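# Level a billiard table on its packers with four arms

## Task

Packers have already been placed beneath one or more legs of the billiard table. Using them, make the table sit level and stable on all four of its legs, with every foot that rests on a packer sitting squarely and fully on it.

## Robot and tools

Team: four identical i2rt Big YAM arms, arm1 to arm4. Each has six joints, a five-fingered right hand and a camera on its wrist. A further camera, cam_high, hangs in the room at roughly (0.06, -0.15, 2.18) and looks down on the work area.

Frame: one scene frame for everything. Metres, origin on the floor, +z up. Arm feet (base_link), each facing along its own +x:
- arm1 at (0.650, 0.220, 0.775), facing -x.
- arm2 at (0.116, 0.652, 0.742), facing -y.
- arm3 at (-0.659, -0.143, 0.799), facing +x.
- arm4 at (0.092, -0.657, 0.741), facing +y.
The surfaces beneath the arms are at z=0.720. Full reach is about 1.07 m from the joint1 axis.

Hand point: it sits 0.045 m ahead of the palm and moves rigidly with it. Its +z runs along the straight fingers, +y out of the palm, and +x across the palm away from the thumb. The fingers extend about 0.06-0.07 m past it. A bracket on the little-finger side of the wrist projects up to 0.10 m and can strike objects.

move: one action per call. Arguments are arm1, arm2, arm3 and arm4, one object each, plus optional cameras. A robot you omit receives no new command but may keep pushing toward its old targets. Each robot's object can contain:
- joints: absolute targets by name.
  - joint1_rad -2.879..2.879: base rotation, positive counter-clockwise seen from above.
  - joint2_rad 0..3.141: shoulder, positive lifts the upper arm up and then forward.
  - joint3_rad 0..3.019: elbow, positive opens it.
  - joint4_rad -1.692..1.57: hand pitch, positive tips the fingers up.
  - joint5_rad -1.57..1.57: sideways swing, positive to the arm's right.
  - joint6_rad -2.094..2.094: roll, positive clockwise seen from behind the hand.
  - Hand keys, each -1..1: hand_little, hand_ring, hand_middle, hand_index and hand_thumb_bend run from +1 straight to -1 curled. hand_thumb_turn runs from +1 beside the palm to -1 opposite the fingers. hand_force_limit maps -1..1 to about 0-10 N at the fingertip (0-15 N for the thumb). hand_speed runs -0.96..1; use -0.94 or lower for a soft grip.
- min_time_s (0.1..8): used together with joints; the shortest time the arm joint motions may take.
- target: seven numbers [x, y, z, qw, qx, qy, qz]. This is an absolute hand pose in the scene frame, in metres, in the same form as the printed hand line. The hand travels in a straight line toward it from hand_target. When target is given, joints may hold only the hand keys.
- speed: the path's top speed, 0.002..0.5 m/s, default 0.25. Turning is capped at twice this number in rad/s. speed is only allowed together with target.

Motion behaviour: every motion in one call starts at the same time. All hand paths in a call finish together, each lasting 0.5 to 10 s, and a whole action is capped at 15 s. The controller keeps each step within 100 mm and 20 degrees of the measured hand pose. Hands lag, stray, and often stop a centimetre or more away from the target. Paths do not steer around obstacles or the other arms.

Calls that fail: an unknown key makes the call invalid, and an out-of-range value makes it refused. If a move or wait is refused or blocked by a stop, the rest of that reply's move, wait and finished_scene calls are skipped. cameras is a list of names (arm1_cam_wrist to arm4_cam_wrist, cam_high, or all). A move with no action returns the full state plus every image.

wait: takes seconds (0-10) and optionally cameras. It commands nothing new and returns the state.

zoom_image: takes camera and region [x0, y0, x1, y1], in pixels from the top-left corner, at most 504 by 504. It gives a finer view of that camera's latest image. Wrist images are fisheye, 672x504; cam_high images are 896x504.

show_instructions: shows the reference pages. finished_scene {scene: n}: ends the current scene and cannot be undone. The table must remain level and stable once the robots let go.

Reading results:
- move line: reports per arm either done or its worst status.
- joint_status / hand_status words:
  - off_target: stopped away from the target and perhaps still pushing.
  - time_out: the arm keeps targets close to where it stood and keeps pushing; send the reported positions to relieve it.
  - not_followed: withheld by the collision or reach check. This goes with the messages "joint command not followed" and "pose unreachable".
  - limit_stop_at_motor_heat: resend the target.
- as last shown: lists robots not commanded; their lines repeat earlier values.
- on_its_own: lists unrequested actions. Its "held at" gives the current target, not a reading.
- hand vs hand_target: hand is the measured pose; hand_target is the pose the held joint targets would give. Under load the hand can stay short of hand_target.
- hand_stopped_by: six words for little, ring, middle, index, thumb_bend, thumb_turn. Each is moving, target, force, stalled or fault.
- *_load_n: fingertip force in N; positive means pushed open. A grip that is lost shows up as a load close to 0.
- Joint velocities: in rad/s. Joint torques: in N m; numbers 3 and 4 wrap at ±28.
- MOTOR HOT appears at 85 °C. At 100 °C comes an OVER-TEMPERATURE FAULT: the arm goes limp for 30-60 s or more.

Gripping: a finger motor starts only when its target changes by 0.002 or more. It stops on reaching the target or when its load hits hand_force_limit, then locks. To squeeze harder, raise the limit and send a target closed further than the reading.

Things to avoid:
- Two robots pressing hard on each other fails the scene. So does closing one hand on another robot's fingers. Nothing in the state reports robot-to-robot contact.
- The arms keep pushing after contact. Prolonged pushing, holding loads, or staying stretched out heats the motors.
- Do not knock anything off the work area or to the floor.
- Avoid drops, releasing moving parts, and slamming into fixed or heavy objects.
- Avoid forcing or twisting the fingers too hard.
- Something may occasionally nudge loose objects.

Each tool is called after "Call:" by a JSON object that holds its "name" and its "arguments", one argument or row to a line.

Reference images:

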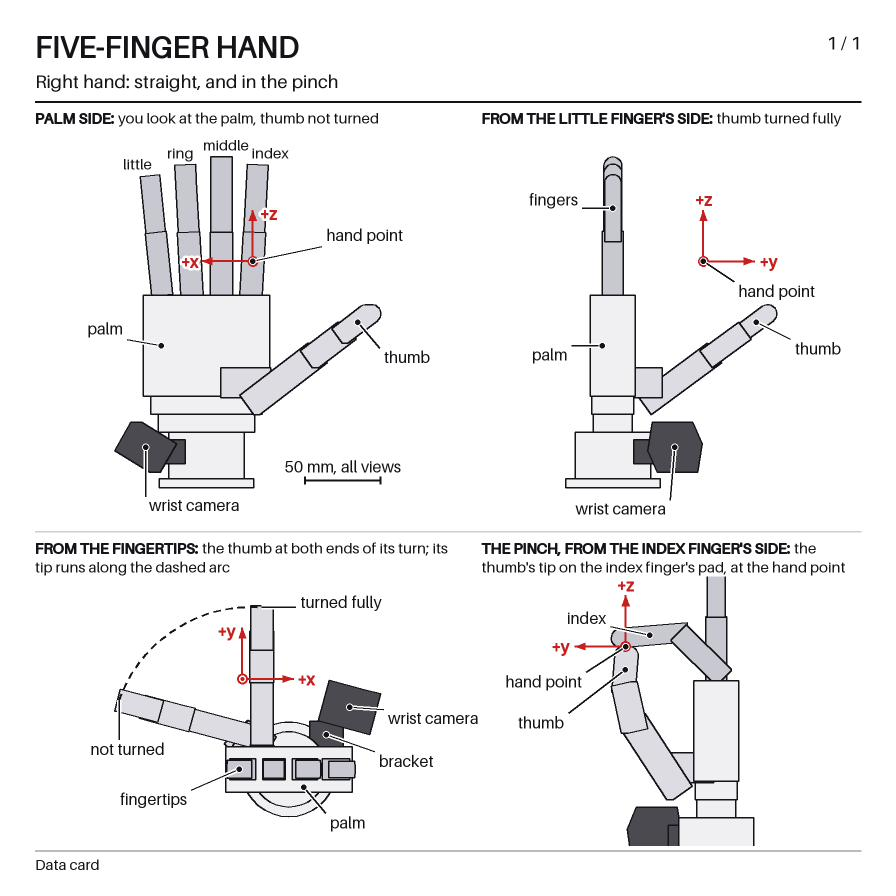

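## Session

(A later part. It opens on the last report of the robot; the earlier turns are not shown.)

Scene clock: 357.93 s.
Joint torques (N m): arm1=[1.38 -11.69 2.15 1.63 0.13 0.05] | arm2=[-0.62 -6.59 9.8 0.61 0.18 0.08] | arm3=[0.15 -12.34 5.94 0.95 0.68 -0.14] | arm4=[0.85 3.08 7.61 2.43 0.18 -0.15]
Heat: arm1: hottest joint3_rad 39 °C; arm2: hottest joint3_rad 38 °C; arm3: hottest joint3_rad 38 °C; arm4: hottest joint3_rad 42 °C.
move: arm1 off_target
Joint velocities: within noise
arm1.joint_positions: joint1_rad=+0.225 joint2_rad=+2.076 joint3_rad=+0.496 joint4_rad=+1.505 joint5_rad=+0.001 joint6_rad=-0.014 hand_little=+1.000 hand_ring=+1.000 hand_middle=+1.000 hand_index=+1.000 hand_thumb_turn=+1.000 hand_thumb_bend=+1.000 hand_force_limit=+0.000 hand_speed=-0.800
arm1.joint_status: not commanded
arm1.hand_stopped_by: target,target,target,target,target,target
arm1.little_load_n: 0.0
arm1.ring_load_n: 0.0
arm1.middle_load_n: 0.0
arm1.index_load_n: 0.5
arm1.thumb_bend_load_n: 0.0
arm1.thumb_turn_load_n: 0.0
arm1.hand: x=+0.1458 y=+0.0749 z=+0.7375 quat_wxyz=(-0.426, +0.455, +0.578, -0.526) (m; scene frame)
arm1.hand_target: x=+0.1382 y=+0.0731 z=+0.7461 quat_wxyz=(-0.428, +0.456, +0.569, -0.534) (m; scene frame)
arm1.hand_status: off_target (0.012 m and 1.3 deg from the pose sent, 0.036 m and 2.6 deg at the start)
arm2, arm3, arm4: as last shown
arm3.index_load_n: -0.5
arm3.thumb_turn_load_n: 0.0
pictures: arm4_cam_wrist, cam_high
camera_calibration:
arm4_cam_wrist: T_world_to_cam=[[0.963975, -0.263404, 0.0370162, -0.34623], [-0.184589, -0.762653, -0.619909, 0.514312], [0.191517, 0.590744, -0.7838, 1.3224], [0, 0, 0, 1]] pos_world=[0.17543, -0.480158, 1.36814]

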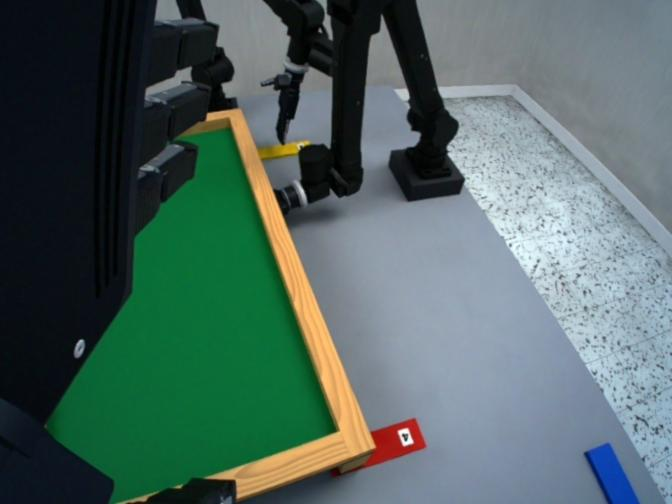

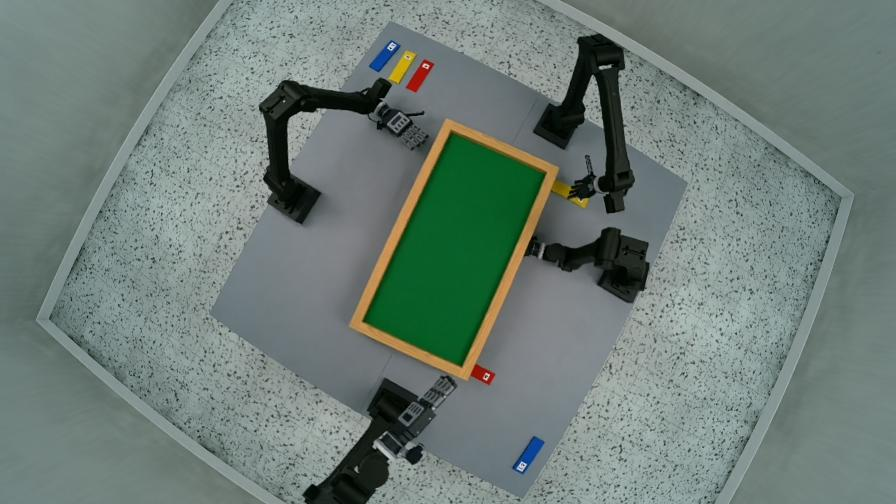

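Call:
{"name": "move", "arguments": {
  "arm1": {"joints":{"joint2_rad":1.86,"joint4_rad":1.56},"min_time_s":1.5}
}}

Call:
{"name": "move", "arguments": {
  "arm1": {"joints":{"joint2_rad":1.75},"min_time_s":1.5},
  "cameras": ["arm2_cam_wrist","arm3_cam_wrist"]
}}

Scene clock: 364.37 s.
Joint torques (N m): arm1=[1.32 -24.35 2.93 5.45 0.13 -0.22] | arm2=[-0.38 -6.53 9.58 0.4 0.14 0.1] | arm3=[0.15 -12.22 5.96 0.95 0.7 -0.15] | arm4=[0.73 2.73 7.58 2.76 0.17 -0.19]
Heat: arm1: hottest joint3_rad 39 °C; arm2: hottest joint3_rad 38 °C; arm3: hottest joint3_rad 39 °C; arm4: hottest joint3_rad 42 °C.
move: arm1 time_out
Joint velocities: within noise
arm1.joint_positions: joint1_rad=+0.225 joint2_rad=+2.038 joint3_rad=+0.488 joint4_rad=+1.461 joint5_rad=+0.001 joint6_rad=+0.017 hand_little=+1.000 hand_ring=+1.000 hand_middle=+1.000 hand_index=+1.000 hand_thumb_turn=+1.000 hand_thumb_bend=+1.000 hand_force_limit=+0.000 hand_speed=-0.800
arm1.joint_status: joint2_rad time_out (moved -0.037 of -0.216); joint4_rad time_out (moved -0.044 of +0.055)
arm1.hand_stopped_by: target,target,target,target,target,target
arm1.little_load_n: 0.0
arm1.ring_load_n: 0.0
arm1.middle_load_n: 0.0
arm1.index_load_n: 0.0
arm1.thumb_bend_load_n: 0.0
arm1.thumb_turn_load_n: 0.0
arm1.on_its_own: joint2_rad reads +2.038 and still pushes toward +1.860 since a time_out; joint4_rad reads +1.461 and still pushes toward +1.560 since a time_out
arm1.hand: x=+0.1475 y=+0.0733 z=+0.7436 quat_wxyz=(-0.415, +0.467, +0.574, -0.529) (m; scene frame)
arm1.hand_target: x=+0.1161 y=+0.0681 z=+0.8689 quat_wxyz=(-0.484, +0.396, +0.493, -0.605) (m; scene frame)
arm1.hand_status: not commanded
arm2, arm3, arm4: as last shown
pictures: none

not run: a stop came earlier in this reply.

Call:
{"name": "move", "arguments": {
  "arm1": {"joints":{"joint2_rad":1.76},"min_time_s":1},
  "cameras": ["arm2_cam_wrist","arm3_cam_wrist"]
}}

Call:
{"name": "zoom_image", "arguments": {
  "camera": "arm3_cam_wrist",
  "region": [280, 160, 380, 260]
}}

Scene clock: 369.30 s.
Joint torques (N m): arm1=[1.38 -28.45 5.41 6.99 0.13 -0.36] | arm2=[-0.26 -6.53 9.89 0.17 0.17 0.09] | arm3=[-0.32 -12.51 5.98 1.06 0.7 -0.15] | arm4=[0.38 3.31 7.76 2.74 0.13 -0.16]
Heat: arm1: hottest joint3_rad 38 °C; arm2: hottest joint3_rad 38 °C; arm3: hottest joint3_rad 39 °C; arm4: hottest joint3_rad 42 °C.
move: arm1 time_out
Joint velocities: within noise
arm1.joint_positions: joint1_rad=+0.225 joint2_rad=+1.996 joint3_rad=+0.453 joint4_rad=+1.419 joint5_rad=+0.001 joint6_rad=+0.032 hand_little=+1.000 hand_ring=+1.000 hand_middle=+1.000 hand_index=+1.000 hand_thumb_turn=+1.000 hand_thumb_bend=+1.000 hand_force_limit=+0.000 hand_speed=-0.800
arm1.joint_status: joint2_rad time_out (moved -0.042 of -0.278)
arm1.hand_stopped_by: target,target,target,target,target,target
arm1.little_load_n: 0.0
arm1.ring_load_n: 0.0
arm1.middle_load_n: 0.0
arm1.index_load_n: 0.0
arm1.thumb_bend_load_n: 0.5
arm1.thumb_turn_load_n: 0.0
arm1.on_its_own: joint2_rad reads +1.996 and still pushes toward +1.760 since a time_out; joint4_rad reads +1.419 and still pushes toward +1.560 since a time_out
arm1.hand: x=+0.1606 y=+0.0754 z=+0.7446 quat_wxyz=(-0.403, +0.479, +0.580, -0.522) (m; scene frame)
arm1.hand_target: x=+0.1152 y=+0.0680 z=+0.9220 quat_wxyz=(-0.503, +0.371, +0.462, -0.629) (m; scene frame)
arm1.hand_status: not commanded
arm2, arm3, arm4: as last shown
arm3.index_load_n: 0.0
arm3.thumb_turn_load_n: -0.5
arm4.little_load_n: 0.5
arm4.ring_load_n: -0.5
pictures: arm2_cam_wrist, arm3_cam_wrist
camera_calibration:
arm2_cam_wrist: T_world_to_cam=[[-0.936301, -0.255042, 0.241441, 0.134775], [-0.0676087, 0.805515, 0.588705, -0.846768], [-0.344629, 0.534882, -0.771448, 0.621713], [0, 0, 0, 1]] pos_world=[0.283202, 0.383914, 0.945575]
arm3_cam_wrist: T_world_to_cam=[[-0.00941231, -0.232827, -0.972473, 0.839281], [-0.347874, 0.91253, -0.215109, -0.263099], [0.937494, 0.336274, -0.0895836, 0.410319], [0, 0, 0, 1]] pos_world=[-0.468298, 0.297514, 0.796341]

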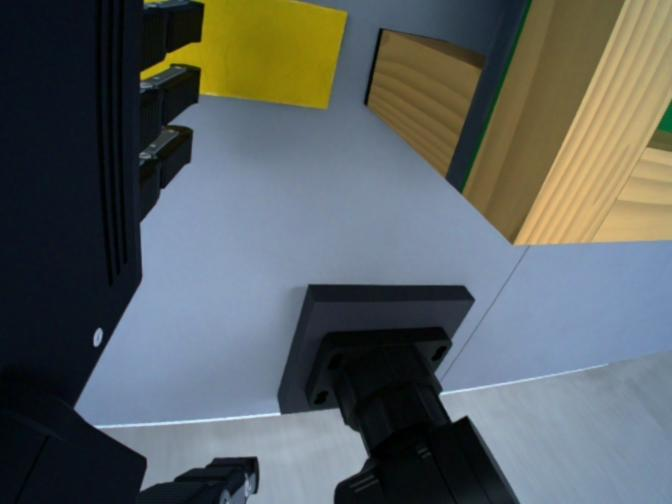

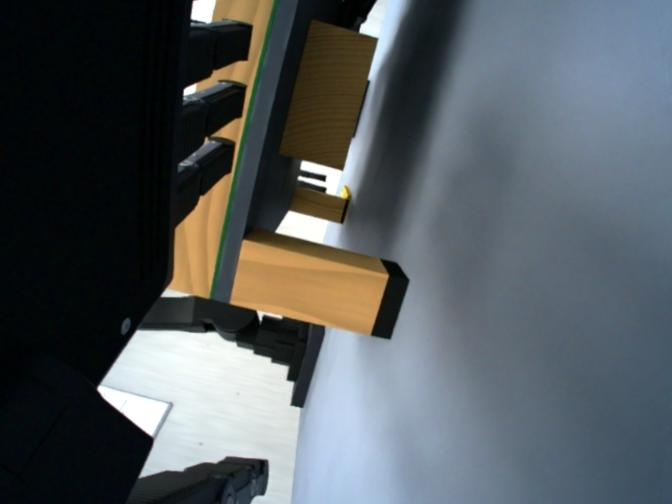

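Scaled by 5.040 from the camera's 672x504 image, which has a finer 960x720 frame.

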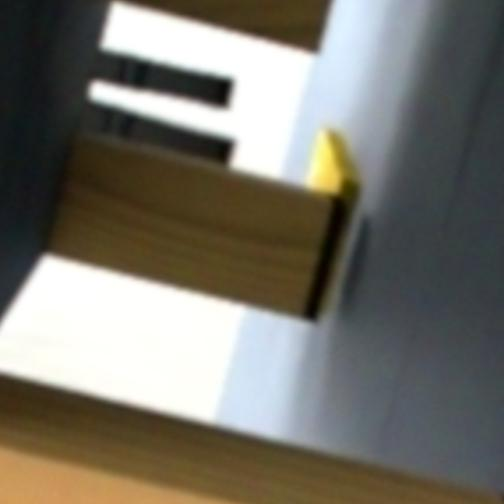

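Call:
{"name": "move", "arguments": {
  "arm1": {"joints":{"joint2_rad":1.68,"joint3_rad":0.53,"joint4_rad":1.57},"min_time_s":1},
  "cameras": ["arm2_cam_wrist","arm3_cam_wrist"]
}}

Call:
{"name": "zoom_image", "arguments": {
  "camera": "arm3_cam_wrist",
  "region": [280, 160, 380, 260]
}}

Scene clock: 375.90 s.
Joint torques (N m): arm1=[1.38 -28.92 7.35 7.42 0.13 -0.32] | arm2=[-0.09 -5.83 9.44 0.62 0.18 0.09] | arm3=[0.03 -12.22 5.96 1.02 0.66 -0.12] | arm4=[0.03 2.73 7.9 2.56 0.17 -0.18]
Heat: arm1: hottest joint3_rad 38 °C; arm2: hottest joint3_rad 38 °C; arm3: hottest joint3_rad 39 °C; arm4: hottest joint3_rad 42 °C.
move: arm1 time_out
Joint velocities: within noise
arm1.joint_positions: joint1_rad=+0.225 joint2_rad=+1.925 joint3_rad=+0.453 joint4_rad=+1.407 joint5_rad=+0.001 joint6_rad=+0.029 hand_little=+1.000 hand_ring=+1.000 hand_middle=+1.000 hand_index=+1.000 hand_thumb_turn=+1.000 hand_thumb_bend=+1.000 hand_force_limit=+0.000 hand_speed=-0.800
arm1.joint_status: joint2_rad time_out (moved -0.072 of -0.316); joint4_rad time_out (moved -0.012 of +0.151); the others done
joint sent to its limit — arm1.joint4_rad, upper limit.
arm1.hand_stopped_by: target,target,target,target,target,target
arm1.little_load_n: 0.0
arm1.ring_load_n: 0.0
arm1.middle_load_n: 0.0
arm1.index_load_n: 0.0
arm1.thumb_bend_load_n: 0.0
arm1.thumb_turn_load_n: 0.0
arm1.on_its_own: joint2_rad reads +1.925 and still pushes toward +1.680 since a time_out; joint4_rad reads +1.407 and still pushes toward +1.560 since a time_out
arm1.hand: x=+0.1514 y=+0.0735 z=+0.7766 quat_wxyz=(-0.417, +0.465, +0.565, -0.538) (m; scene frame)
arm1.hand_target: x=+0.1120 y=+0.0673 z=+0.9734 quat_wxyz=(-0.521, +0.345, +0.430, -0.651) (m; scene frame)
arm1.hand_status: not commanded
arm2, arm3, arm4: as last shown
arm3.ring_load_n: -0.5
arm3.index_load_n: -0.5
arm4.little_load_n: 0.0
arm4.ring_load_n: 0.0
pictures: arm2_cam_wrist, arm3_cam_wrist
camera_calibration:
arm2_cam_wrist: T_world_to_cam=[[-0.936301, -0.255042, 0.241441, 0.134775], [-0.0676087, 0.805515, 0.588705, -0.846768], [-0.344629, 0.534882, -0.771448, 0.621713], [0, 0, 0, 1]] pos_world=[0.283202, 0.383914, 0.945575]
arm3_cam_wrist: T_world_to_cam=[[-0.00941231, -0.232827, -0.972473, 0.839281], [-0.347874, 0.91253, -0.215109, -0.263099], [0.937494, 0.336274, -0.0895836, 0.410319], [0, 0, 0, 1]] pos_world=[-0.468298, 0.297514, 0.796341]

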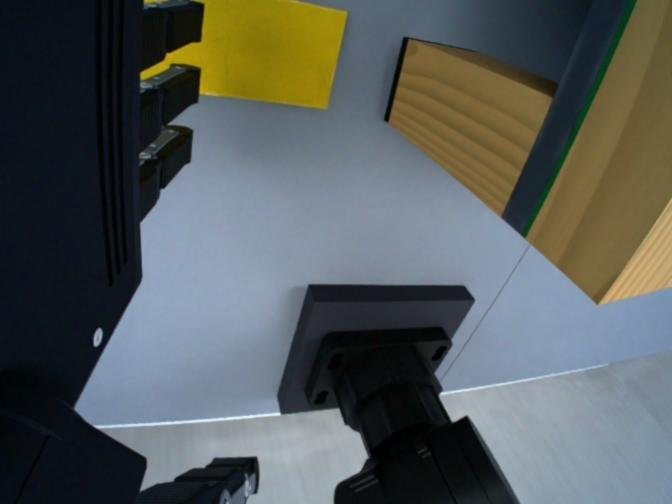

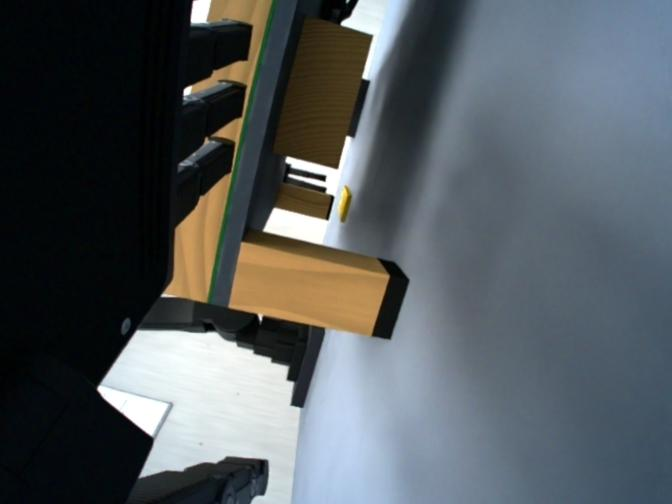

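Scaled by 5.040 from the camera's 672x504 image, which has a finer 960x720 frame.

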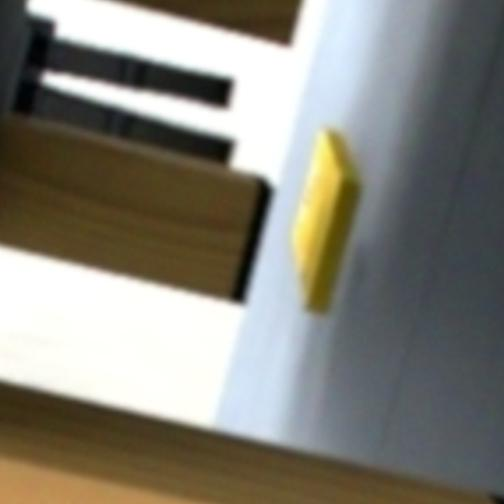

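Call:
{"name": "move", "arguments": {
  "arm2": {"target":[0.257,0.436,0.793,0.0617,0.7045,-0.7044,-0.0617],"speed":0.12},
  "cameras": ["arm2_cam_wrist"]
}}

Scene clock: 381.87 s.
Joint torques (N m): arm1=[1.32 -28.86 7.35 7.42 0.13 -0.32] | arm2=[0.38 -4.48 4.37 2.45 0.08 0.1] | arm3=[-0.21 -12.75 5.93 1.11 0.68 -0.14] | arm4=[0.91 3.25 7.79 2.78 0.16 -0.18]
Heat: arm1: hottest joint2_rad 39 °C; arm2: hottest joint3_rad 38 °C; arm3: hottest joint3_rad 39 °C; arm4: hottest joint3_rad 42 °C.
move: arm2 off_target
Joint velocities: within noise
arm1: as last shown
arm1.ring_load_n: -0.5
arm1.middle_load_n: -0.5
arm1.on_its_own: joint2_rad reads +1.925 and still pushes toward +1.680 since a time_out; joint4_rad reads +1.407 and still pushes toward +1.560 since a time_out
arm2.joint_positions: joint1_rad=+0.763 joint2_rad=+1.363 joint3_rad=+0.859 joint4_rad=-1.170 joint5_rad=+0.134 joint6_rad=-0.807 hand_little=+1.000 hand_ring=+1.000 hand_middle=+1.000 hand_index=+1.000 hand_thumb_turn=+1.000 hand_thumb_bend=+1.000 hand_force_limit=+0.000 hand_speed=-0.800
arm2.joint_status: not commanded
arm2.hand_stopped_by: target,target,target,target,target,target
arm2.little_load_n: 0.0
arm2.ring_load_n: 0.0
arm2.middle_load_n: -5.0
arm2.index_load_n: 0.0
arm2.thumb_bend_load_n: 0.0
arm2.thumb_turn_load_n: 0.0
arm2.hand: x=+0.2565 y=+0.4338 z=+0.8151 quat_wxyz=(+0.062, +0.707, -0.703, -0.056) (m; scene frame)
arm2.hand_target: x=+0.2562 y=+0.4369 z=+0.7947 quat_wxyz=(+0.062, +0.705, -0.704, -0.062) (m; scene frame)
arm2.hand_status: off_target (0.022 m and 0.7 deg from the pose sent, 0.061 m and 2.5 deg at the start)
arm3.joint_positions: joint1_rad=+1.393 joint2_rad=+2.054 joint3_rad=+1.012 joint4_rad=+0.113 joint5_rad=+1.570 joint6_rad=+0.943 hand_little=+1.000 hand_ring=+1.000 hand_middle=+1.000 hand_index=+1.000 hand_thumb_turn=+1.000 hand_thumb_bend=+1.000 hand_force_limit=+0.000 hand_speed=-0.800
arm3.joint_status: not commanded
arm3.hand_stopped_by: target,target,target,target,target,target
arm3.little_load_n: 0.0
arm3.ring_load_n: 0.0
arm3.middle_load_n: 0.0
arm3.index_load_n: 0.0
arm3.thumb_bend_load_n: 0.0
arm3.thumb_turn_load_n: -0.5
arm3.hand: x=-0.3601 y=+0.3322 z=+0.7819 quat_wxyz=(-0.446, +0.445, -0.556, +0.542) (m; scene frame)
arm3.hand_target: x=-0.3548 y=+0.3349 z=+0.7802 quat_wxyz=(-0.440, +0.446, -0.555, +0.547) (m; scene frame)
arm3.hand_status: not commanded
arm4.joint_positions: joint1_rad=-0.197 joint2_rad=+0.626 joint3_rad=+1.425 joint4_rad=-1.165 joint5_rad=+0.068 joint6_rad=-1.273 hand_little=+1.000 hand_ring=+1.000 hand_middle=+1.000 hand_index=+1.000 hand_thumb_turn=+1.000 hand_thumb_bend=+1.000 hand_force_limit=+0.000 hand_speed=-0.800
arm4.joint_status: not commanded
arm4.hand_stopped_by: target,target,target,target,target,target
arm4.little_load_n: 0.0
arm4.ring_load_n: 0.0
arm4.middle_load_n: 0.0
arm4.index_load_n: 0.0
arm4.thumb_bend_load_n: 0.0
arm4.thumb_turn_load_n: 0.0
arm4.hand: x=+0.1941 y=-0.4159 z=+1.2825 quat_wxyz=(-0.398, +0.715, +0.414, +0.400) (m; scene frame)
arm4.hand_target: x=+0.1938 y=-0.4084 z=+1.2792 quat_wxyz=(-0.396, +0.711, +0.422, +0.400) (m; scene frame)
arm4.hand_status: not commanded
pictures: arm2_cam_wrist
camera_calibration:
arm2_cam_wrist: T_world_to_cam=[[-0.944941, -0.244863, 0.217091, 0.169381], [-0.0876345, 0.82852, 0.553059, -0.791305], [-0.315288, 0.503584, -0.804361, 0.635565], [0, 0, 0, 1]] pos_world=[0.291096, 0.377027, 0.912091]

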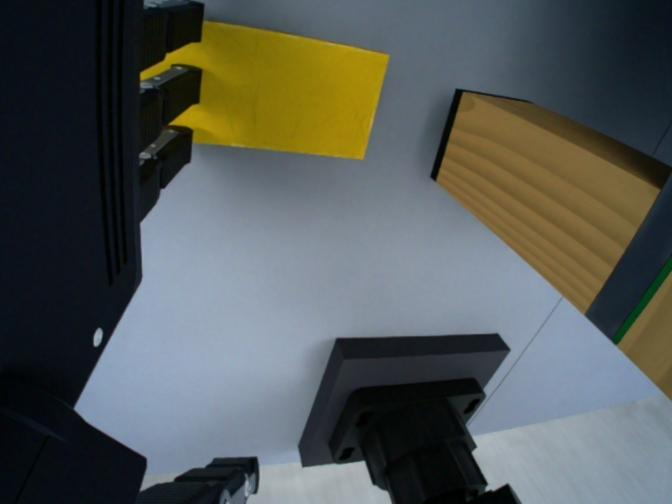

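Call:
{"name": "move", "arguments": {
  "arm2": {"target":[0.222,0.433,0.793,0.0617,0.7045,-0.7044,-0.0617],"speed":0.08},
  "cameras": ["arm2_cam_wrist"]
}}

Call:
{"name": "move", "arguments": {
  "arm2": {"target":[0.202,0.431,0.793,0.0617,0.7045,-0.7044,-0.0617],"speed":0.08},
  "cameras": ["arm2_cam_wrist","arm3_cam_wrist"]
}}

Call:
{"name": "zoom_image", "arguments": {
  "camera": "arm3_cam_wrist",
  "region": [280, 160, 380, 260]
}}

Scene clock: 388.73 s.
Joint torques (N m): arm1=[1.32 -28.92 7.34 7.41 0.12 -0.32] | arm2=[-1.55 -3.43 3.54 1.1 0.86 -0.1] | arm3=[0.09 -12.63 6 0.96 0.68 -0.15] | arm4=[0.56 2.84 7.73 2.77 0.16 -0.18]
Heat: arm1: hottest joint2_rad 41 °C; arm2: hottest joint3_rad 37 °C; arm3: hottest joint3_rad 39 °C; arm4: hottest joint3_rad 42 °C.
move: arm2 off_target
Joint velocities: within noise
arm1, arm3, arm4: as last shown
arm1.ring_load_n: 0.0
arm1.middle_load_n: 0.0
arm1.on_its_own: joint2_rad reads +1.925 and still pushes toward +1.680 since a time_out; joint4_rad reads +1.407 and still pushes toward +1.560 since a time_out
arm2.joint_positions: joint1_rad=+0.702 joint2_rad=+1.309 joint3_rad=+0.815 joint4_rad=-1.127 joint5_rad=+0.121 joint6_rad=-0.871 hand_little=+1.000 hand_ring=+1.000 hand_middle=+1.000 hand_index=+1.000 hand_thumb_turn=+1.000 hand_thumb_bend=+1.000 hand_force_limit=+0.000 hand_speed=-0.800
arm2.joint_status: not commanded
arm2.hand_stopped_by: target,target,target,target,target,target
arm2.little_load_n: 0.0
arm2.ring_load_n: 0.0
arm2.middle_load_n: 0.0
arm2.index_load_n: 0.0
arm2.thumb_bend_load_n: 0.0
arm2.thumb_turn_load_n: 0.0
arm2.hand: x=+0.2394 y=+0.4275 z=+0.8126 quat_wxyz=(+0.055, +0.707, -0.704, -0.033) (m; scene frame)
arm2.hand_target: x=+0.2223 y=+0.4344 z=+0.7949 quat_wxyz=(+0.061, +0.705, -0.704, -0.062) (m; scene frame)
arm2.hand_status: off_target (0.027 m and 3.4 deg from the pose sent, 0.041 m and 0.7 deg at the start)
arm3.thumb_turn_load_n: 0.0
arm4.thumb_bend_load_n: 0.5
pictures: arm2_cam_wrist
camera_calibration:
arm2_cam_wrist: T_world_to_cam=[[-0.953286, -0.241177, 0.181879, 0.181192], [-0.111262, 0.84012, 0.530866, -0.767362], [-0.280833, 0.485831, -0.827709, 0.649578], [0, 0, 0, 1]] pos_world=[0.269772, 0.372791, 0.912072]

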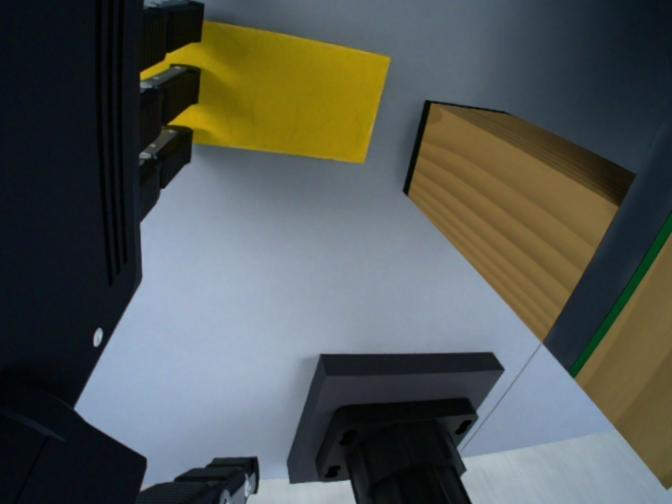

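Scene clock: 389.77 s.
Joint torques (N m): arm1=[1.38 -28.86 7.35 7.42 0.13 -0.32] | arm2=[-1.79 -3.9 3.38 0.75 0.83 -0.08] | arm3=[-0.32 -12.1 5.85 1.1 0.68 -0.15] | arm4=[1.14 2.43 7.58 2.77 0.19 -0.12]
Heat: arm1: hottest joint2_rad 41 °C; arm2: hottest joint3_rad 37 °C; arm3: hottest joint3_rad 39 °C; arm4: hottest joint3_rad 42 °C.
move: arm2 off_target
Joint velocities: within noise
arm1, arm3, arm4: as last shown
arm1.middle_load_n: -0.5
arm1.on_its_own: joint2_rad reads +1.925 and still pushes toward +1.680 since a time_out; joint4_rad reads +1.407 and still pushes toward +1.560 since a time_out
arm2.joint_positions: joint1_rad=+0.649 joint2_rad=+1.281 joint3_rad=+0.791 joint4_rad=-1.114 joint5_rad=+0.128 joint6_rad=-0.926 hand_little=+1.000 hand_ring=+1.000 hand_middle=+1.000 hand_index=+1.000 hand_thumb_turn=+1.000 hand_thumb_bend=+1.000 hand_force_limit=+0.000 hand_speed=-0.800
arm2.joint_status: not commanded
arm2.hand_stopped_by: target,target,target,target,target,target
arm2.little_load_n: 0.0
arm2.ring_load_n: 0.0
arm2.middle_load_n: 0.5
arm2.index_load_n: 0.0
arm2.thumb_bend_load_n: 0.0
arm2.thumb_turn_load_n: 0.0
arm2.hand: x=+0.2207 y=+0.4220 z=+0.8121 quat_wxyz=(+0.058, +0.707, -0.704, -0.029) (m; scene frame)
arm2.hand_target: x=+0.2024 y=+0.4323 z=+0.7949 quat_wxyz=(+0.061, +0.705, -0.704, -0.062) (m; scene frame)
arm2.hand_status: off_target (0.028 m and 3.8 deg from the pose sent, 0.042 m and 3.4 deg at the start)
arm4.thumb_bend_load_n: 0.0
pictures: arm2_cam_wrist, arm3_cam_wrist
camera_calibration:
arm2_cam_wrist: T_world_to_cam=[[-0.953453, -0.239909, 0.182678, 0.161012], [-0.112644, 0.845328, 0.522237, -0.759462], [-0.279712, 0.477351, -0.833005, 0.65424], [0, 0, 0, 1]] pos_world=[0.250968, 0.368321, 0.912191]
arm3_cam_wrist: T_world_to_cam=[[-0.00941231, -0.232827, -0.972473, 0.839281], [-0.347874, 0.91253, -0.215109, -0.263099], [0.937494, 0.336274, -0.0895836, 0.410319], [0, 0, 0, 1]] pos_world=[-0.468298, 0.297514, 0.796341]

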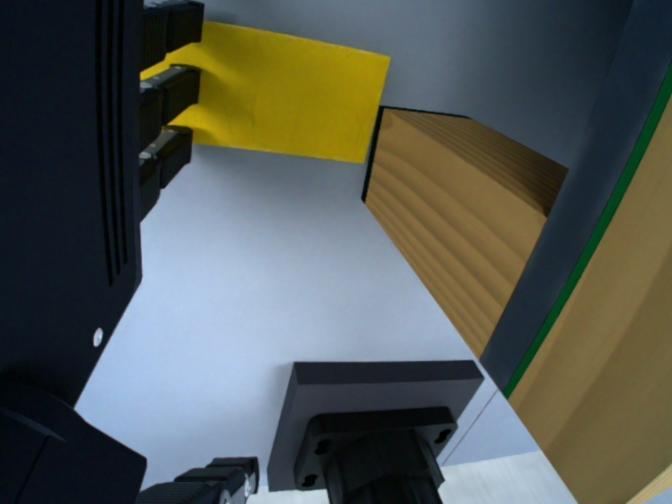

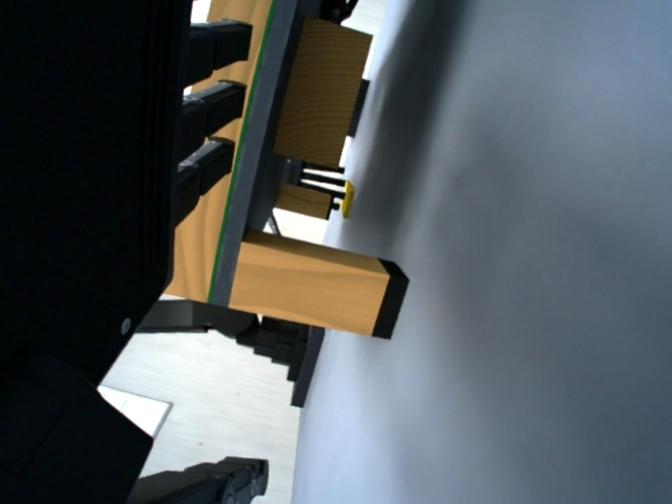

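Scaled by 5.040 from the camera's 672x504 image, which has a finer 960x720 frame.

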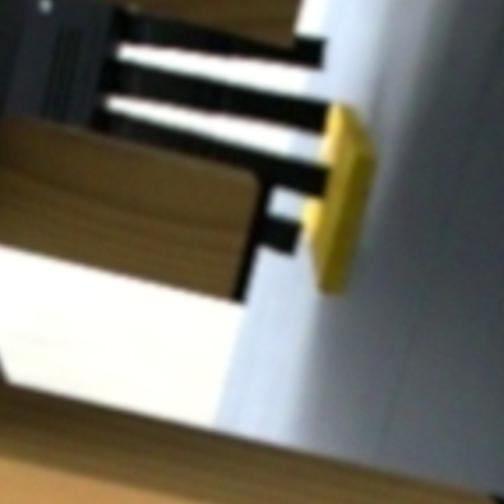

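Call:
{"name": "move", "arguments": {
  "arm2": {"target":[0.180,0.440,0.793,0.0617,0.7045,-0.7044,-0.0617],"speed":0.08},
  "cameras": ["arm2_cam_wrist"]
}}

Scene clock: 398.57 s.
Joint torques (N m): arm1=[1.32 -28.92 7.32 7.42 0.13 -0.33] | arm2=[-2.02 -2.73 3.18 0.58 0.59 -0.08] | arm3=[-0.15 -12.34 5.86 0.95 0.68 -0.15] | arm4=[0.32 2.49 7.71 2.74 0.12 -0.14]
Heat: arm1: hottest joint2_rad 44 °C; arm2: hottest joint3_rad 36 °C; arm3: hottest joint3_rad 39 °C; arm4: hottest joint3_rad 42 °C.
move: arm2 off_target
Joint velocities: within noise
arm1, arm3, arm4: as last shown
arm1.middle_load_n: 0.0
arm1.on_its_own: joint2_rad reads +1.925 and still pushes toward +1.680 since a time_out; joint4_rad reads +1.407 and still pushes toward +1.560 since a time_out
arm2.joint_positions: joint1_rad=+0.602 joint2_rad=+1.226 joint3_rad=+0.744 joint4_rad=-1.106 joint5_rad=+0.139 joint6_rad=-0.970 hand_little=+1.000 hand_ring=+1.000 hand_middle=+1.000 hand_index=+1.000 hand_thumb_turn=+1.000 hand_thumb_bend=+1.000 hand_force_limit=+0.000 hand_speed=-0.800
arm2.joint_status: not commanded
arm2.hand_stopped_by: target,target,target,target,target,target
arm2.little_load_n: 0.0
arm2.ring_load_n: 0.0
arm2.middle_load_n: 0.5
arm2.index_load_n: 0.0
arm2.thumb_bend_load_n: 0.0
arm2.thumb_turn_load_n: 0.0
arm2.hand: x=+0.1983 y=+0.4261 z=+0.8117 quat_wxyz=(+0.063, +0.706, -0.705, -0.025) (m; scene frame)
arm2.hand_target: x=+0.1805 y=+0.4411 z=+0.7950 quat_wxyz=(+0.061, +0.705, -0.704, -0.062) (m; scene frame)
arm2.hand_status: off_target (0.030 m and 4.3 deg from the pose sent, 0.049 m and 3.8 deg at the start)
arm3.thumb_turn_load_n: -0.5
pictures: arm2_cam_wrist
camera_calibration:
arm2_cam_wrist: T_world_to_cam=[[-0.953909, -0.234574, 0.187169, 0.134912], [-0.109644, 0.853007, 0.510252, -0.759372], [-0.279349, 0.466212, -0.839411, 0.655572], [0, 0, 0, 1]] pos_world=[0.228567, 0.373761, 0.912514]

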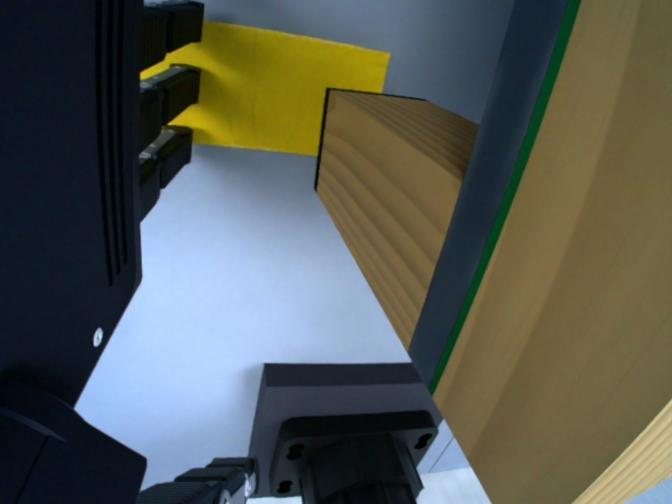

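Call:
{"name": "move", "arguments": {
  "arm2": {"target":[0.163,0.448,0.793,0.0617,0.7045,-0.7044,-0.0617],"speed":0.08},
  "cameras": ["arm2_cam_wrist","arm3_cam_wrist"]
}}

Call:
{"name": "zoom_image", "arguments": {
  "camera": "arm3_cam_wrist",
  "region": [280, 160, 380, 260]
}}

Scene clock: 401.47 s.
Joint torques (N m): arm1=[1.32 -28.92 7.34 7.41 0.12 -0.33] | arm2=[-2.49 -2.08 3.29 0.57 0.51 -0.12] | arm3=[0.09 -12.75 6.02 1.05 0.66 -0.13] | arm4=[0.21 2.84 7.71 2.78 0.19 -0.18]
Heat: arm1: hottest joint2_rad 44 °C; arm2: hottest joint3_rad 36 °C; arm3: hottest joint3_rad 39 °C; arm4: hottest joint3_rad 42 °C.
move: arm2 off_target
Joint velocities: within noise
arm1, arm3, arm4: as last shown
arm1.thumb_turn_load_n: -0.5
arm1.on_its_own: joint2_rad reads +1.925 and still pushes toward +1.680 since a time_out; joint4_rad reads +1.407 and still pushes toward +1.560 since a time_out
arm2.joint_positions: joint1_rad=+0.565 joint2_rad=+1.180 joint3_rad=+0.707 joint4_rad=-1.106 joint5_rad=+0.144 joint6_rad=-1.006 hand_little=+1.000 hand_ring=+1.000 hand_middle=+1.000 hand_index=+1.000 hand_thumb_turn=+1.000 hand_thumb_bend=+1.000 hand_force_limit=+0.000 hand_speed=-0.800
arm2.joint_status: not commanded
arm2.hand_stopped_by: target,target,target,target,target,target
arm2.little_load_n: 0.0
arm2.ring_load_n: 0.0
arm2.middle_load_n: 0.5
arm2.index_load_n: 0.0
arm2.thumb_bend_load_n: 0.0
arm2.thumb_turn_load_n: 0.5
arm2.hand: x=+0.1809 y=+0.4320 z=+0.8114 quat_wxyz=(+0.065, +0.705, -0.705, -0.023) (m; scene frame)
arm2.hand_target: x=+0.1636 y=+0.4490 z=+0.7951 quat_wxyz=(+0.061, +0.705, -0.704, -0.062) (m; scene frame)
arm2.hand_status: off_target (0.030 m and 4.4 deg from the pose sent, 0.046 m and 4.3 deg at the start)
arm3.index_load_n: -0.5
pictures: arm2_cam_wrist, arm3_cam_wrist
camera_calibration:
arm2_cam_wrist: T_world_to_cam=[[-0.953662, -0.233215, 0.190105, 0.11667], [-0.108458, 0.855806, 0.505799, -0.763996], [-0.280652, 0.461743, -0.841444, 0.651585], [0, 0, 0, 1]] pos_world=[0.211272, 0.380177, 0.912521]
arm3_cam_wrist: T_world_to_cam=[[-0.00941231, -0.232827, -0.972473, 0.839281], [-0.347874, 0.91253, -0.215109, -0.263099], [0.937494, 0.336274, -0.0895836, 0.410319], [0, 0, 0, 1]] pos_world=[-0.468298, 0.297514, 0.796341]

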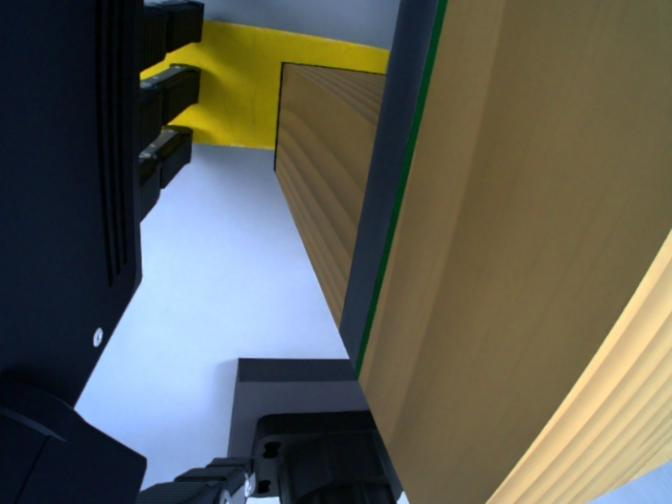

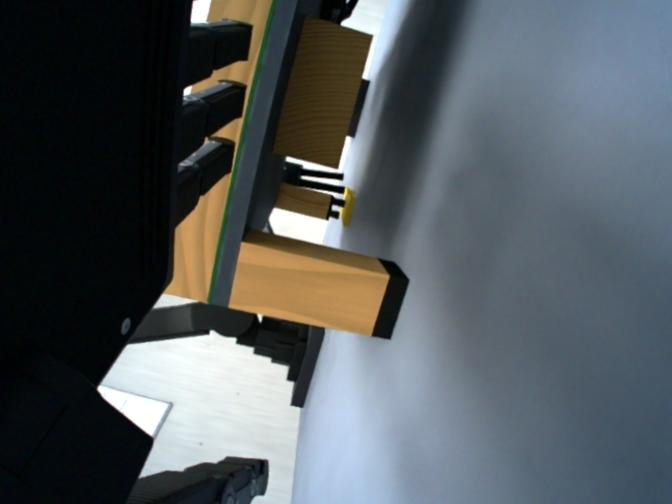

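Scaled by 5.040 from the camera's 672x504 image, which has a finer 960x720 frame.

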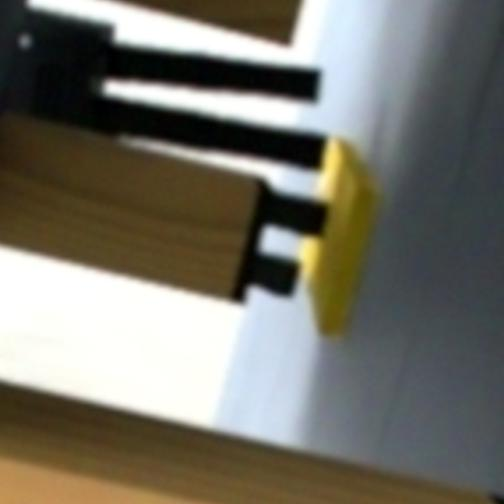

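Call:
{"name": "move", "arguments": {
  "arm2": {"target":[0.181,0.432,0.803,0.065,0.705,-0.705,-0.023],"speed":0.06},
  "cameras": ["arm2_cam_wrist"]
}}

Call:
{"name": "move", "arguments": {
  "arm2": {"target":[0.184,0.432,0.84,0.065,0.705,-0.705,-0.03],"speed":0.06},
  "cameras": ["arm2_cam_wrist"]
}}

Scene clock: 411.90 s.
Joint torques (N m): arm1=[1.32 -28.92 7.35 7.42 0.13 -0.33] | arm2=[-0.67 -3.43 5.6 1.24 0.1 0] | arm3=[-0.15 -12.57 5.97 1.01 0.68 -0.16] | arm4=[0.56 2.84 7.6 2.76 0.14 -0.24]
Heat: arm1: hottest joint2_rad 46 °C; arm2: hottest joint1_rad 35 °C; arm3: hottest joint3_rad 39 °C; arm4: hottest joint3_rad 42 °C.
move: arm2 done
Joint velocities: within noise
arm1, arm3, arm4: as last shown
arm1.thumb_turn_load_n: 0.0
arm1.on_its_own: joint2_rad reads +1.925 and still pushes toward +1.680 since a time_out; joint4_rad reads +1.407 and still pushes toward +1.560 since a time_out
arm2.joint_positions: joint1_rad=+0.565 joint2_rad=+1.178 joint3_rad=+0.707 joint4_rad=-1.099 joint5_rad=+0.143 joint6_rad=-1.006 hand_little=+1.000 hand_ring=+1.000 hand_middle=+1.000 hand_index=+1.000 hand_thumb_turn=+1.000 hand_thumb_bend=+1.000 hand_force_limit=+0.000 hand_speed=-0.800
arm2.joint_status: not commanded
arm2.hand_stopped_by: target,target,target,target,target,target
arm2.little_load_n: 0.0
arm2.ring_load_n: 0.0
arm2.middle_load_n: 0.0
arm2.index_load_n: 0.0
arm2.thumb_bend_load_n: 0.0
arm2.thumb_turn_load_n: 0.0
arm2.hand: x=+0.1820 y=+0.4305 z=+0.8115 quat_wxyz=(+0.066, +0.705, -0.706, -0.019) (m; scene frame)
arm2.hand_target: x=+0.1809 y=+0.4323 z=+0.8033 quat_wxyz=(+0.065, +0.705, -0.705, -0.023) (m; scene frame)
arm2.hand_status: done (0.009 m and 0.5 deg from the pose sent, 0.008 m and 0.1 deg at the start)
arm3.middle_load_n: -0.5
arm3.index_load_n: 0.0
pictures: arm2_cam_wrist
camera_calibration:
arm2_cam_wrist: T_world_to_cam=[[-0.954651, -0.231903, 0.186716, 0.119758], [-0.111119, 0.859345, 0.499178, -0.758397], [-0.276214, 0.455793, -0.846143, 0.65819], [0, 0, 0, 1]] pos_world=[0.211856, 0.379499, 0.913137]

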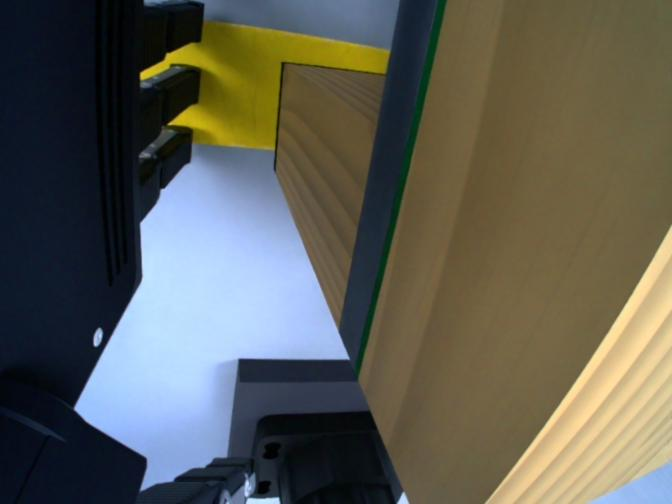

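Scene clock: 413.07 s.
Joint torques (N m): arm1=[1.32 -28.92 7.34 7.42 0.13 -0.33] | arm2=[-0.32 -4.54 9.52 -0.23 0.14 0.03] | arm3=[0.09 -12.86 5.97 1.18 0.69 -0.16] | arm4=[-0.21 2.84 7.77 2.62 0.19 -0.21]
Heat: arm1: hottest joint2_rad 47 °C; arm2: hottest joint1_rad 35 °C; arm3: hottest joint3_rad 39 °C; arm4: hottest joint3_rad 42 °C.
move: arm2 off_target
Joint velocities: within noise
arm1, arm3, arm4: as last shown
arm1.thumb_turn_load_n: -0.5
arm1.on_its_own: joint2_rad reads +1.925 and still pushes toward +1.680 since a time_out; joint4_rad reads +1.407 and still pushes toward +1.560 since a time_out
arm2.joint_positions: joint1_rad=+0.569 joint2_rad=+1.166 joint3_rad=+0.728 joint4_rad=-1.194 joint5_rad=+0.143 joint6_rad=-1.003 hand_little=+1.000 hand_ring=+1.000 hand_middle=+1.000 hand_index=+1.000 hand_thumb_turn=+1.000 hand_thumb_bend=+1.000 hand_force_limit=+0.000 hand_speed=-0.800
arm2.joint_status: not commanded
arm2.hand_stopped_by: target,target,target,target,target,target
arm2.little_load_n: 0.0
arm2.ring_load_n: 0.0
arm2.middle_load_n: 0.0
arm2.index_load_n: 0.0
arm2.thumb_bend_load_n: 0.0
arm2.thumb_turn_load_n: 0.0
arm2.hand: x=+0.1749 y=+0.4433 z=+0.8261 quat_wxyz=(+0.060, +0.706, -0.704, -0.049) (m; scene frame)
arm2.hand_target: x=+0.1837 y=+0.4323 z=+0.8397 quat_wxyz=(+0.065, +0.705, -0.705, -0.030) (m; scene frame)
arm2.hand_status: off_target (0.020 m and 2.2 deg from the pose sent, 0.029 m and 1.3 deg at the start)
arm3.middle_load_n: 0.0
arm3.index_load_n: -0.5
pictures: arm2_cam_wrist
camera_calibration:
arm2_cam_wrist: T_world_to_cam=[[-0.947974, -0.242714, 0.205998, 0.100872], [-0.0945167, 0.832491, 0.545917, -0.807014], [-0.303994, 0.498045, -0.81212, 0.620764], [0, 0, 0, 1]] pos_world=[0.208056, 0.387147, 0.923918]

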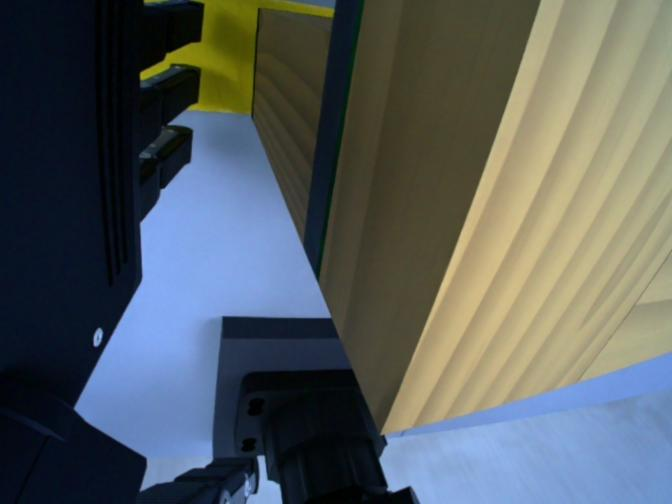

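Call:
{"name": "move", "arguments": {
  "arm2": {"target":[0.215,0.445,0.89,0.065,0.705,-0.705,-0.04],"speed":0.15},
  "cameras": ["arm2_cam_wrist","arm3_cam_wrist"]
}}

Call:
{"name": "zoom_image", "arguments": {
  "camera": "arm3_cam_wrist",
  "region": [280, 160, 380, 260]
}}

Call:
{"name": "zoom_image", "arguments": {
  "camera": "arm2_cam_wrist",
  "region": [180, 0, 380, 200]
}}

Scene clock: 418.10 s.
Joint torques (N m): arm1=[1.38 -28.92 7.35 7.43 0.13 -0.32] | arm2=[-0.09 -6.36 9.96 -0.21 0.13 0.07] | arm3=[0.09 -12.63 5.93 1.11 0.68 -0.14] | arm4=[-0.44 2.9 7.75 2.66 0.13 -0.17]
Heat: arm1: hottest joint2_rad 47 °C; arm2: hottest joint1_rad 35 °C; arm3: hottest joint3_rad 39 °C; arm4: hottest joint3_rad 42 °C.
move: arm2 off_target
Joint velocities: within noise
arm1.joint_positions: joint1_rad=+0.225 joint2_rad=+1.925 joint3_rad=+0.453 joint4_rad=+1.407 joint5_rad=+0.001 joint6_rad=+0.029 hand_little=+1.000 hand_ring=+1.000 hand_middle=+1.000 hand_index=+1.000 hand_thumb_turn=+1.000 hand_thumb_bend=+1.000 hand_force_limit=+0.000 hand_speed=-0.800
arm1.joint_status: not commanded
arm1.hand_stopped_by: target,target,target,target,target,target
arm1.little_load_n: 0.0
arm1.ring_load_n: 0.0
arm1.middle_load_n: 0.0
arm1.index_load_n: 0.0
arm1.thumb_bend_load_n: 0.0
arm1.thumb_turn_load_n: -0.5
arm1.on_its_own: joint2_rad reads +1.925 and still pushes toward +1.680 since a time_out; joint4_rad reads +1.407 and still pushes toward +1.560 since a time_out
arm1.hand: x=+0.1514 y=+0.0735 z=+0.7766 quat_wxyz=(-0.417, +0.465, +0.565, -0.538) (m; scene frame)
arm1.hand_target: x=+0.1120 y=+0.0673 z=+0.9734 quat_wxyz=(-0.521, +0.345, +0.430, -0.651) (m; scene frame)
arm1.hand_status: not commanded
arm2.joint_positions: joint1_rad=+0.687 joint2_rad=+1.158 joint3_rad=+0.859 joint4_rad=-1.366 joint5_rad=+0.143 joint6_rad=-0.885 hand_little=+1.000 hand_ring=+1.000 hand_middle=+1.000 hand_index=+1.000 hand_thumb_turn=+1.000 hand_thumb_bend=+1.000 hand_force_limit=+0.000 hand_speed=-0.800
arm2.joint_status: not commanded
arm2.hand_stopped_by: target,target,target,target,target,target
arm2.little_load_n: 0.0
arm2.ring_load_n: 0.0
arm2.middle_load_n: 0.0
arm2.index_load_n: 0.0
arm2.thumb_bend_load_n: 0.0
arm2.thumb_turn_load_n: 0.0
arm2.hand: x=+0.2070 y=+0.4527 z=+0.8769 quat_wxyz=(+0.063, +0.707, -0.702, -0.057) (m; scene frame)
arm2.hand_target: x=+0.2146 y=+0.4453 z=+0.8897 quat_wxyz=(+0.065, +0.705, -0.705, -0.040) (m; scene frame)
arm2.hand_status: off_target (0.017 m and 2.0 deg from the pose sent, 0.075 m and 1.2 deg at the start)
arm3, arm4: as last shown
arm3.index_load_n: 0.0
pictures: arm2_cam_wrist, arm3_cam_wrist
camera_calibration:
arm2_cam_wrist: T_world_to_cam=[[-0.943873, -0.246743, 0.219595, 0.11218], [-0.0874788, 0.827811, 0.554145, -0.846071], [-0.318515, 0.503832, -0.802933, 0.659426], [0, 0, 0, 1]] pos_world=[0.241908, 0.395826, 0.973686]
arm3_cam_wrist: T_world_to_cam=[[-0.00941231, -0.232827, -0.972473, 0.839281], [-0.347874, 0.91253, -0.215109, -0.263099], [0.937494, 0.336274, -0.0895836, 0.410319], [0, 0, 0, 1]] pos_world=[-0.468298, 0.297514, 0.796341]

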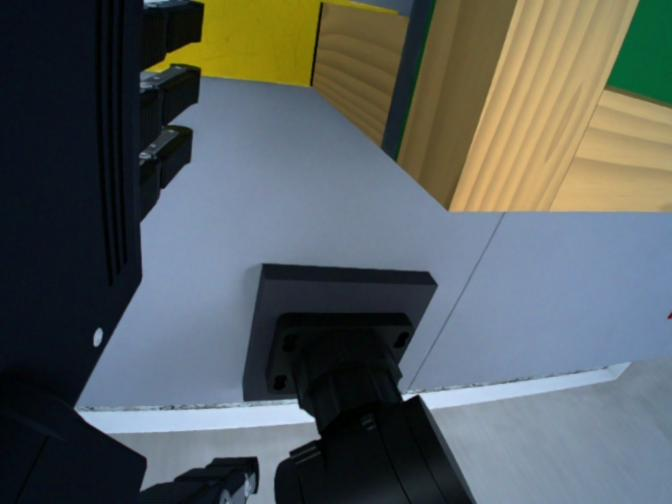

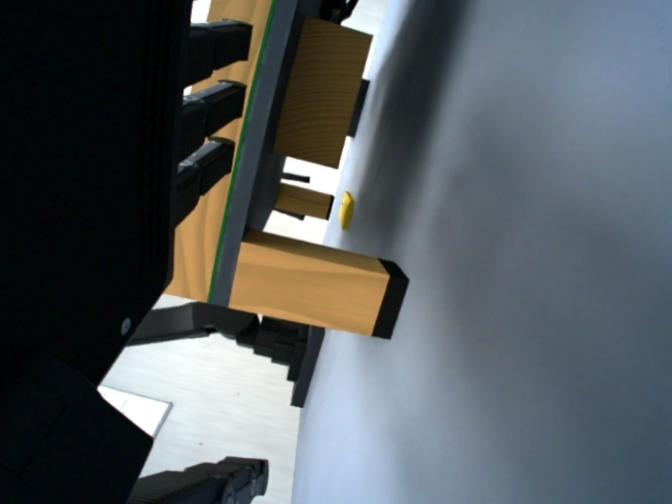

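Scaled by 5.040 from the camera's 672x504 image, which has a finer 960x720 frame.

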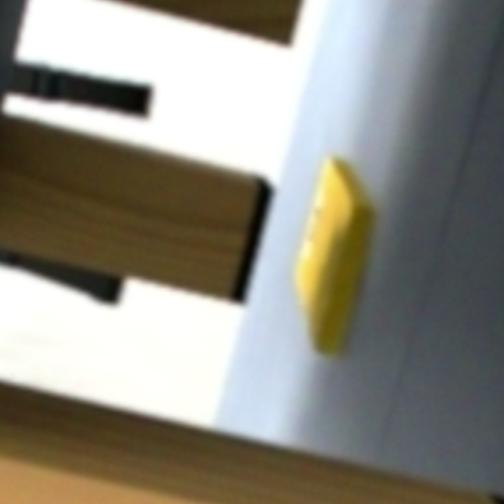

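Scaled by 2.520 from the camera's 672x504 image, which has a finer 960x720 frame.

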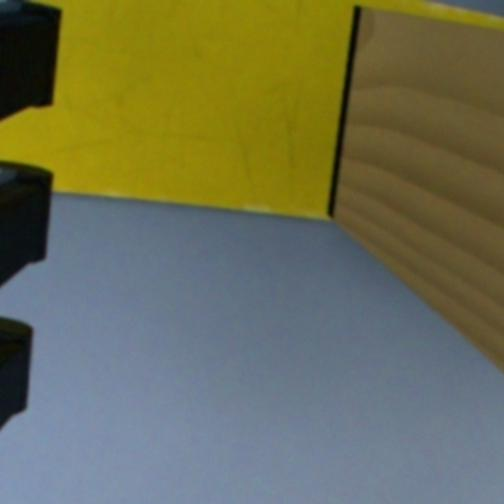

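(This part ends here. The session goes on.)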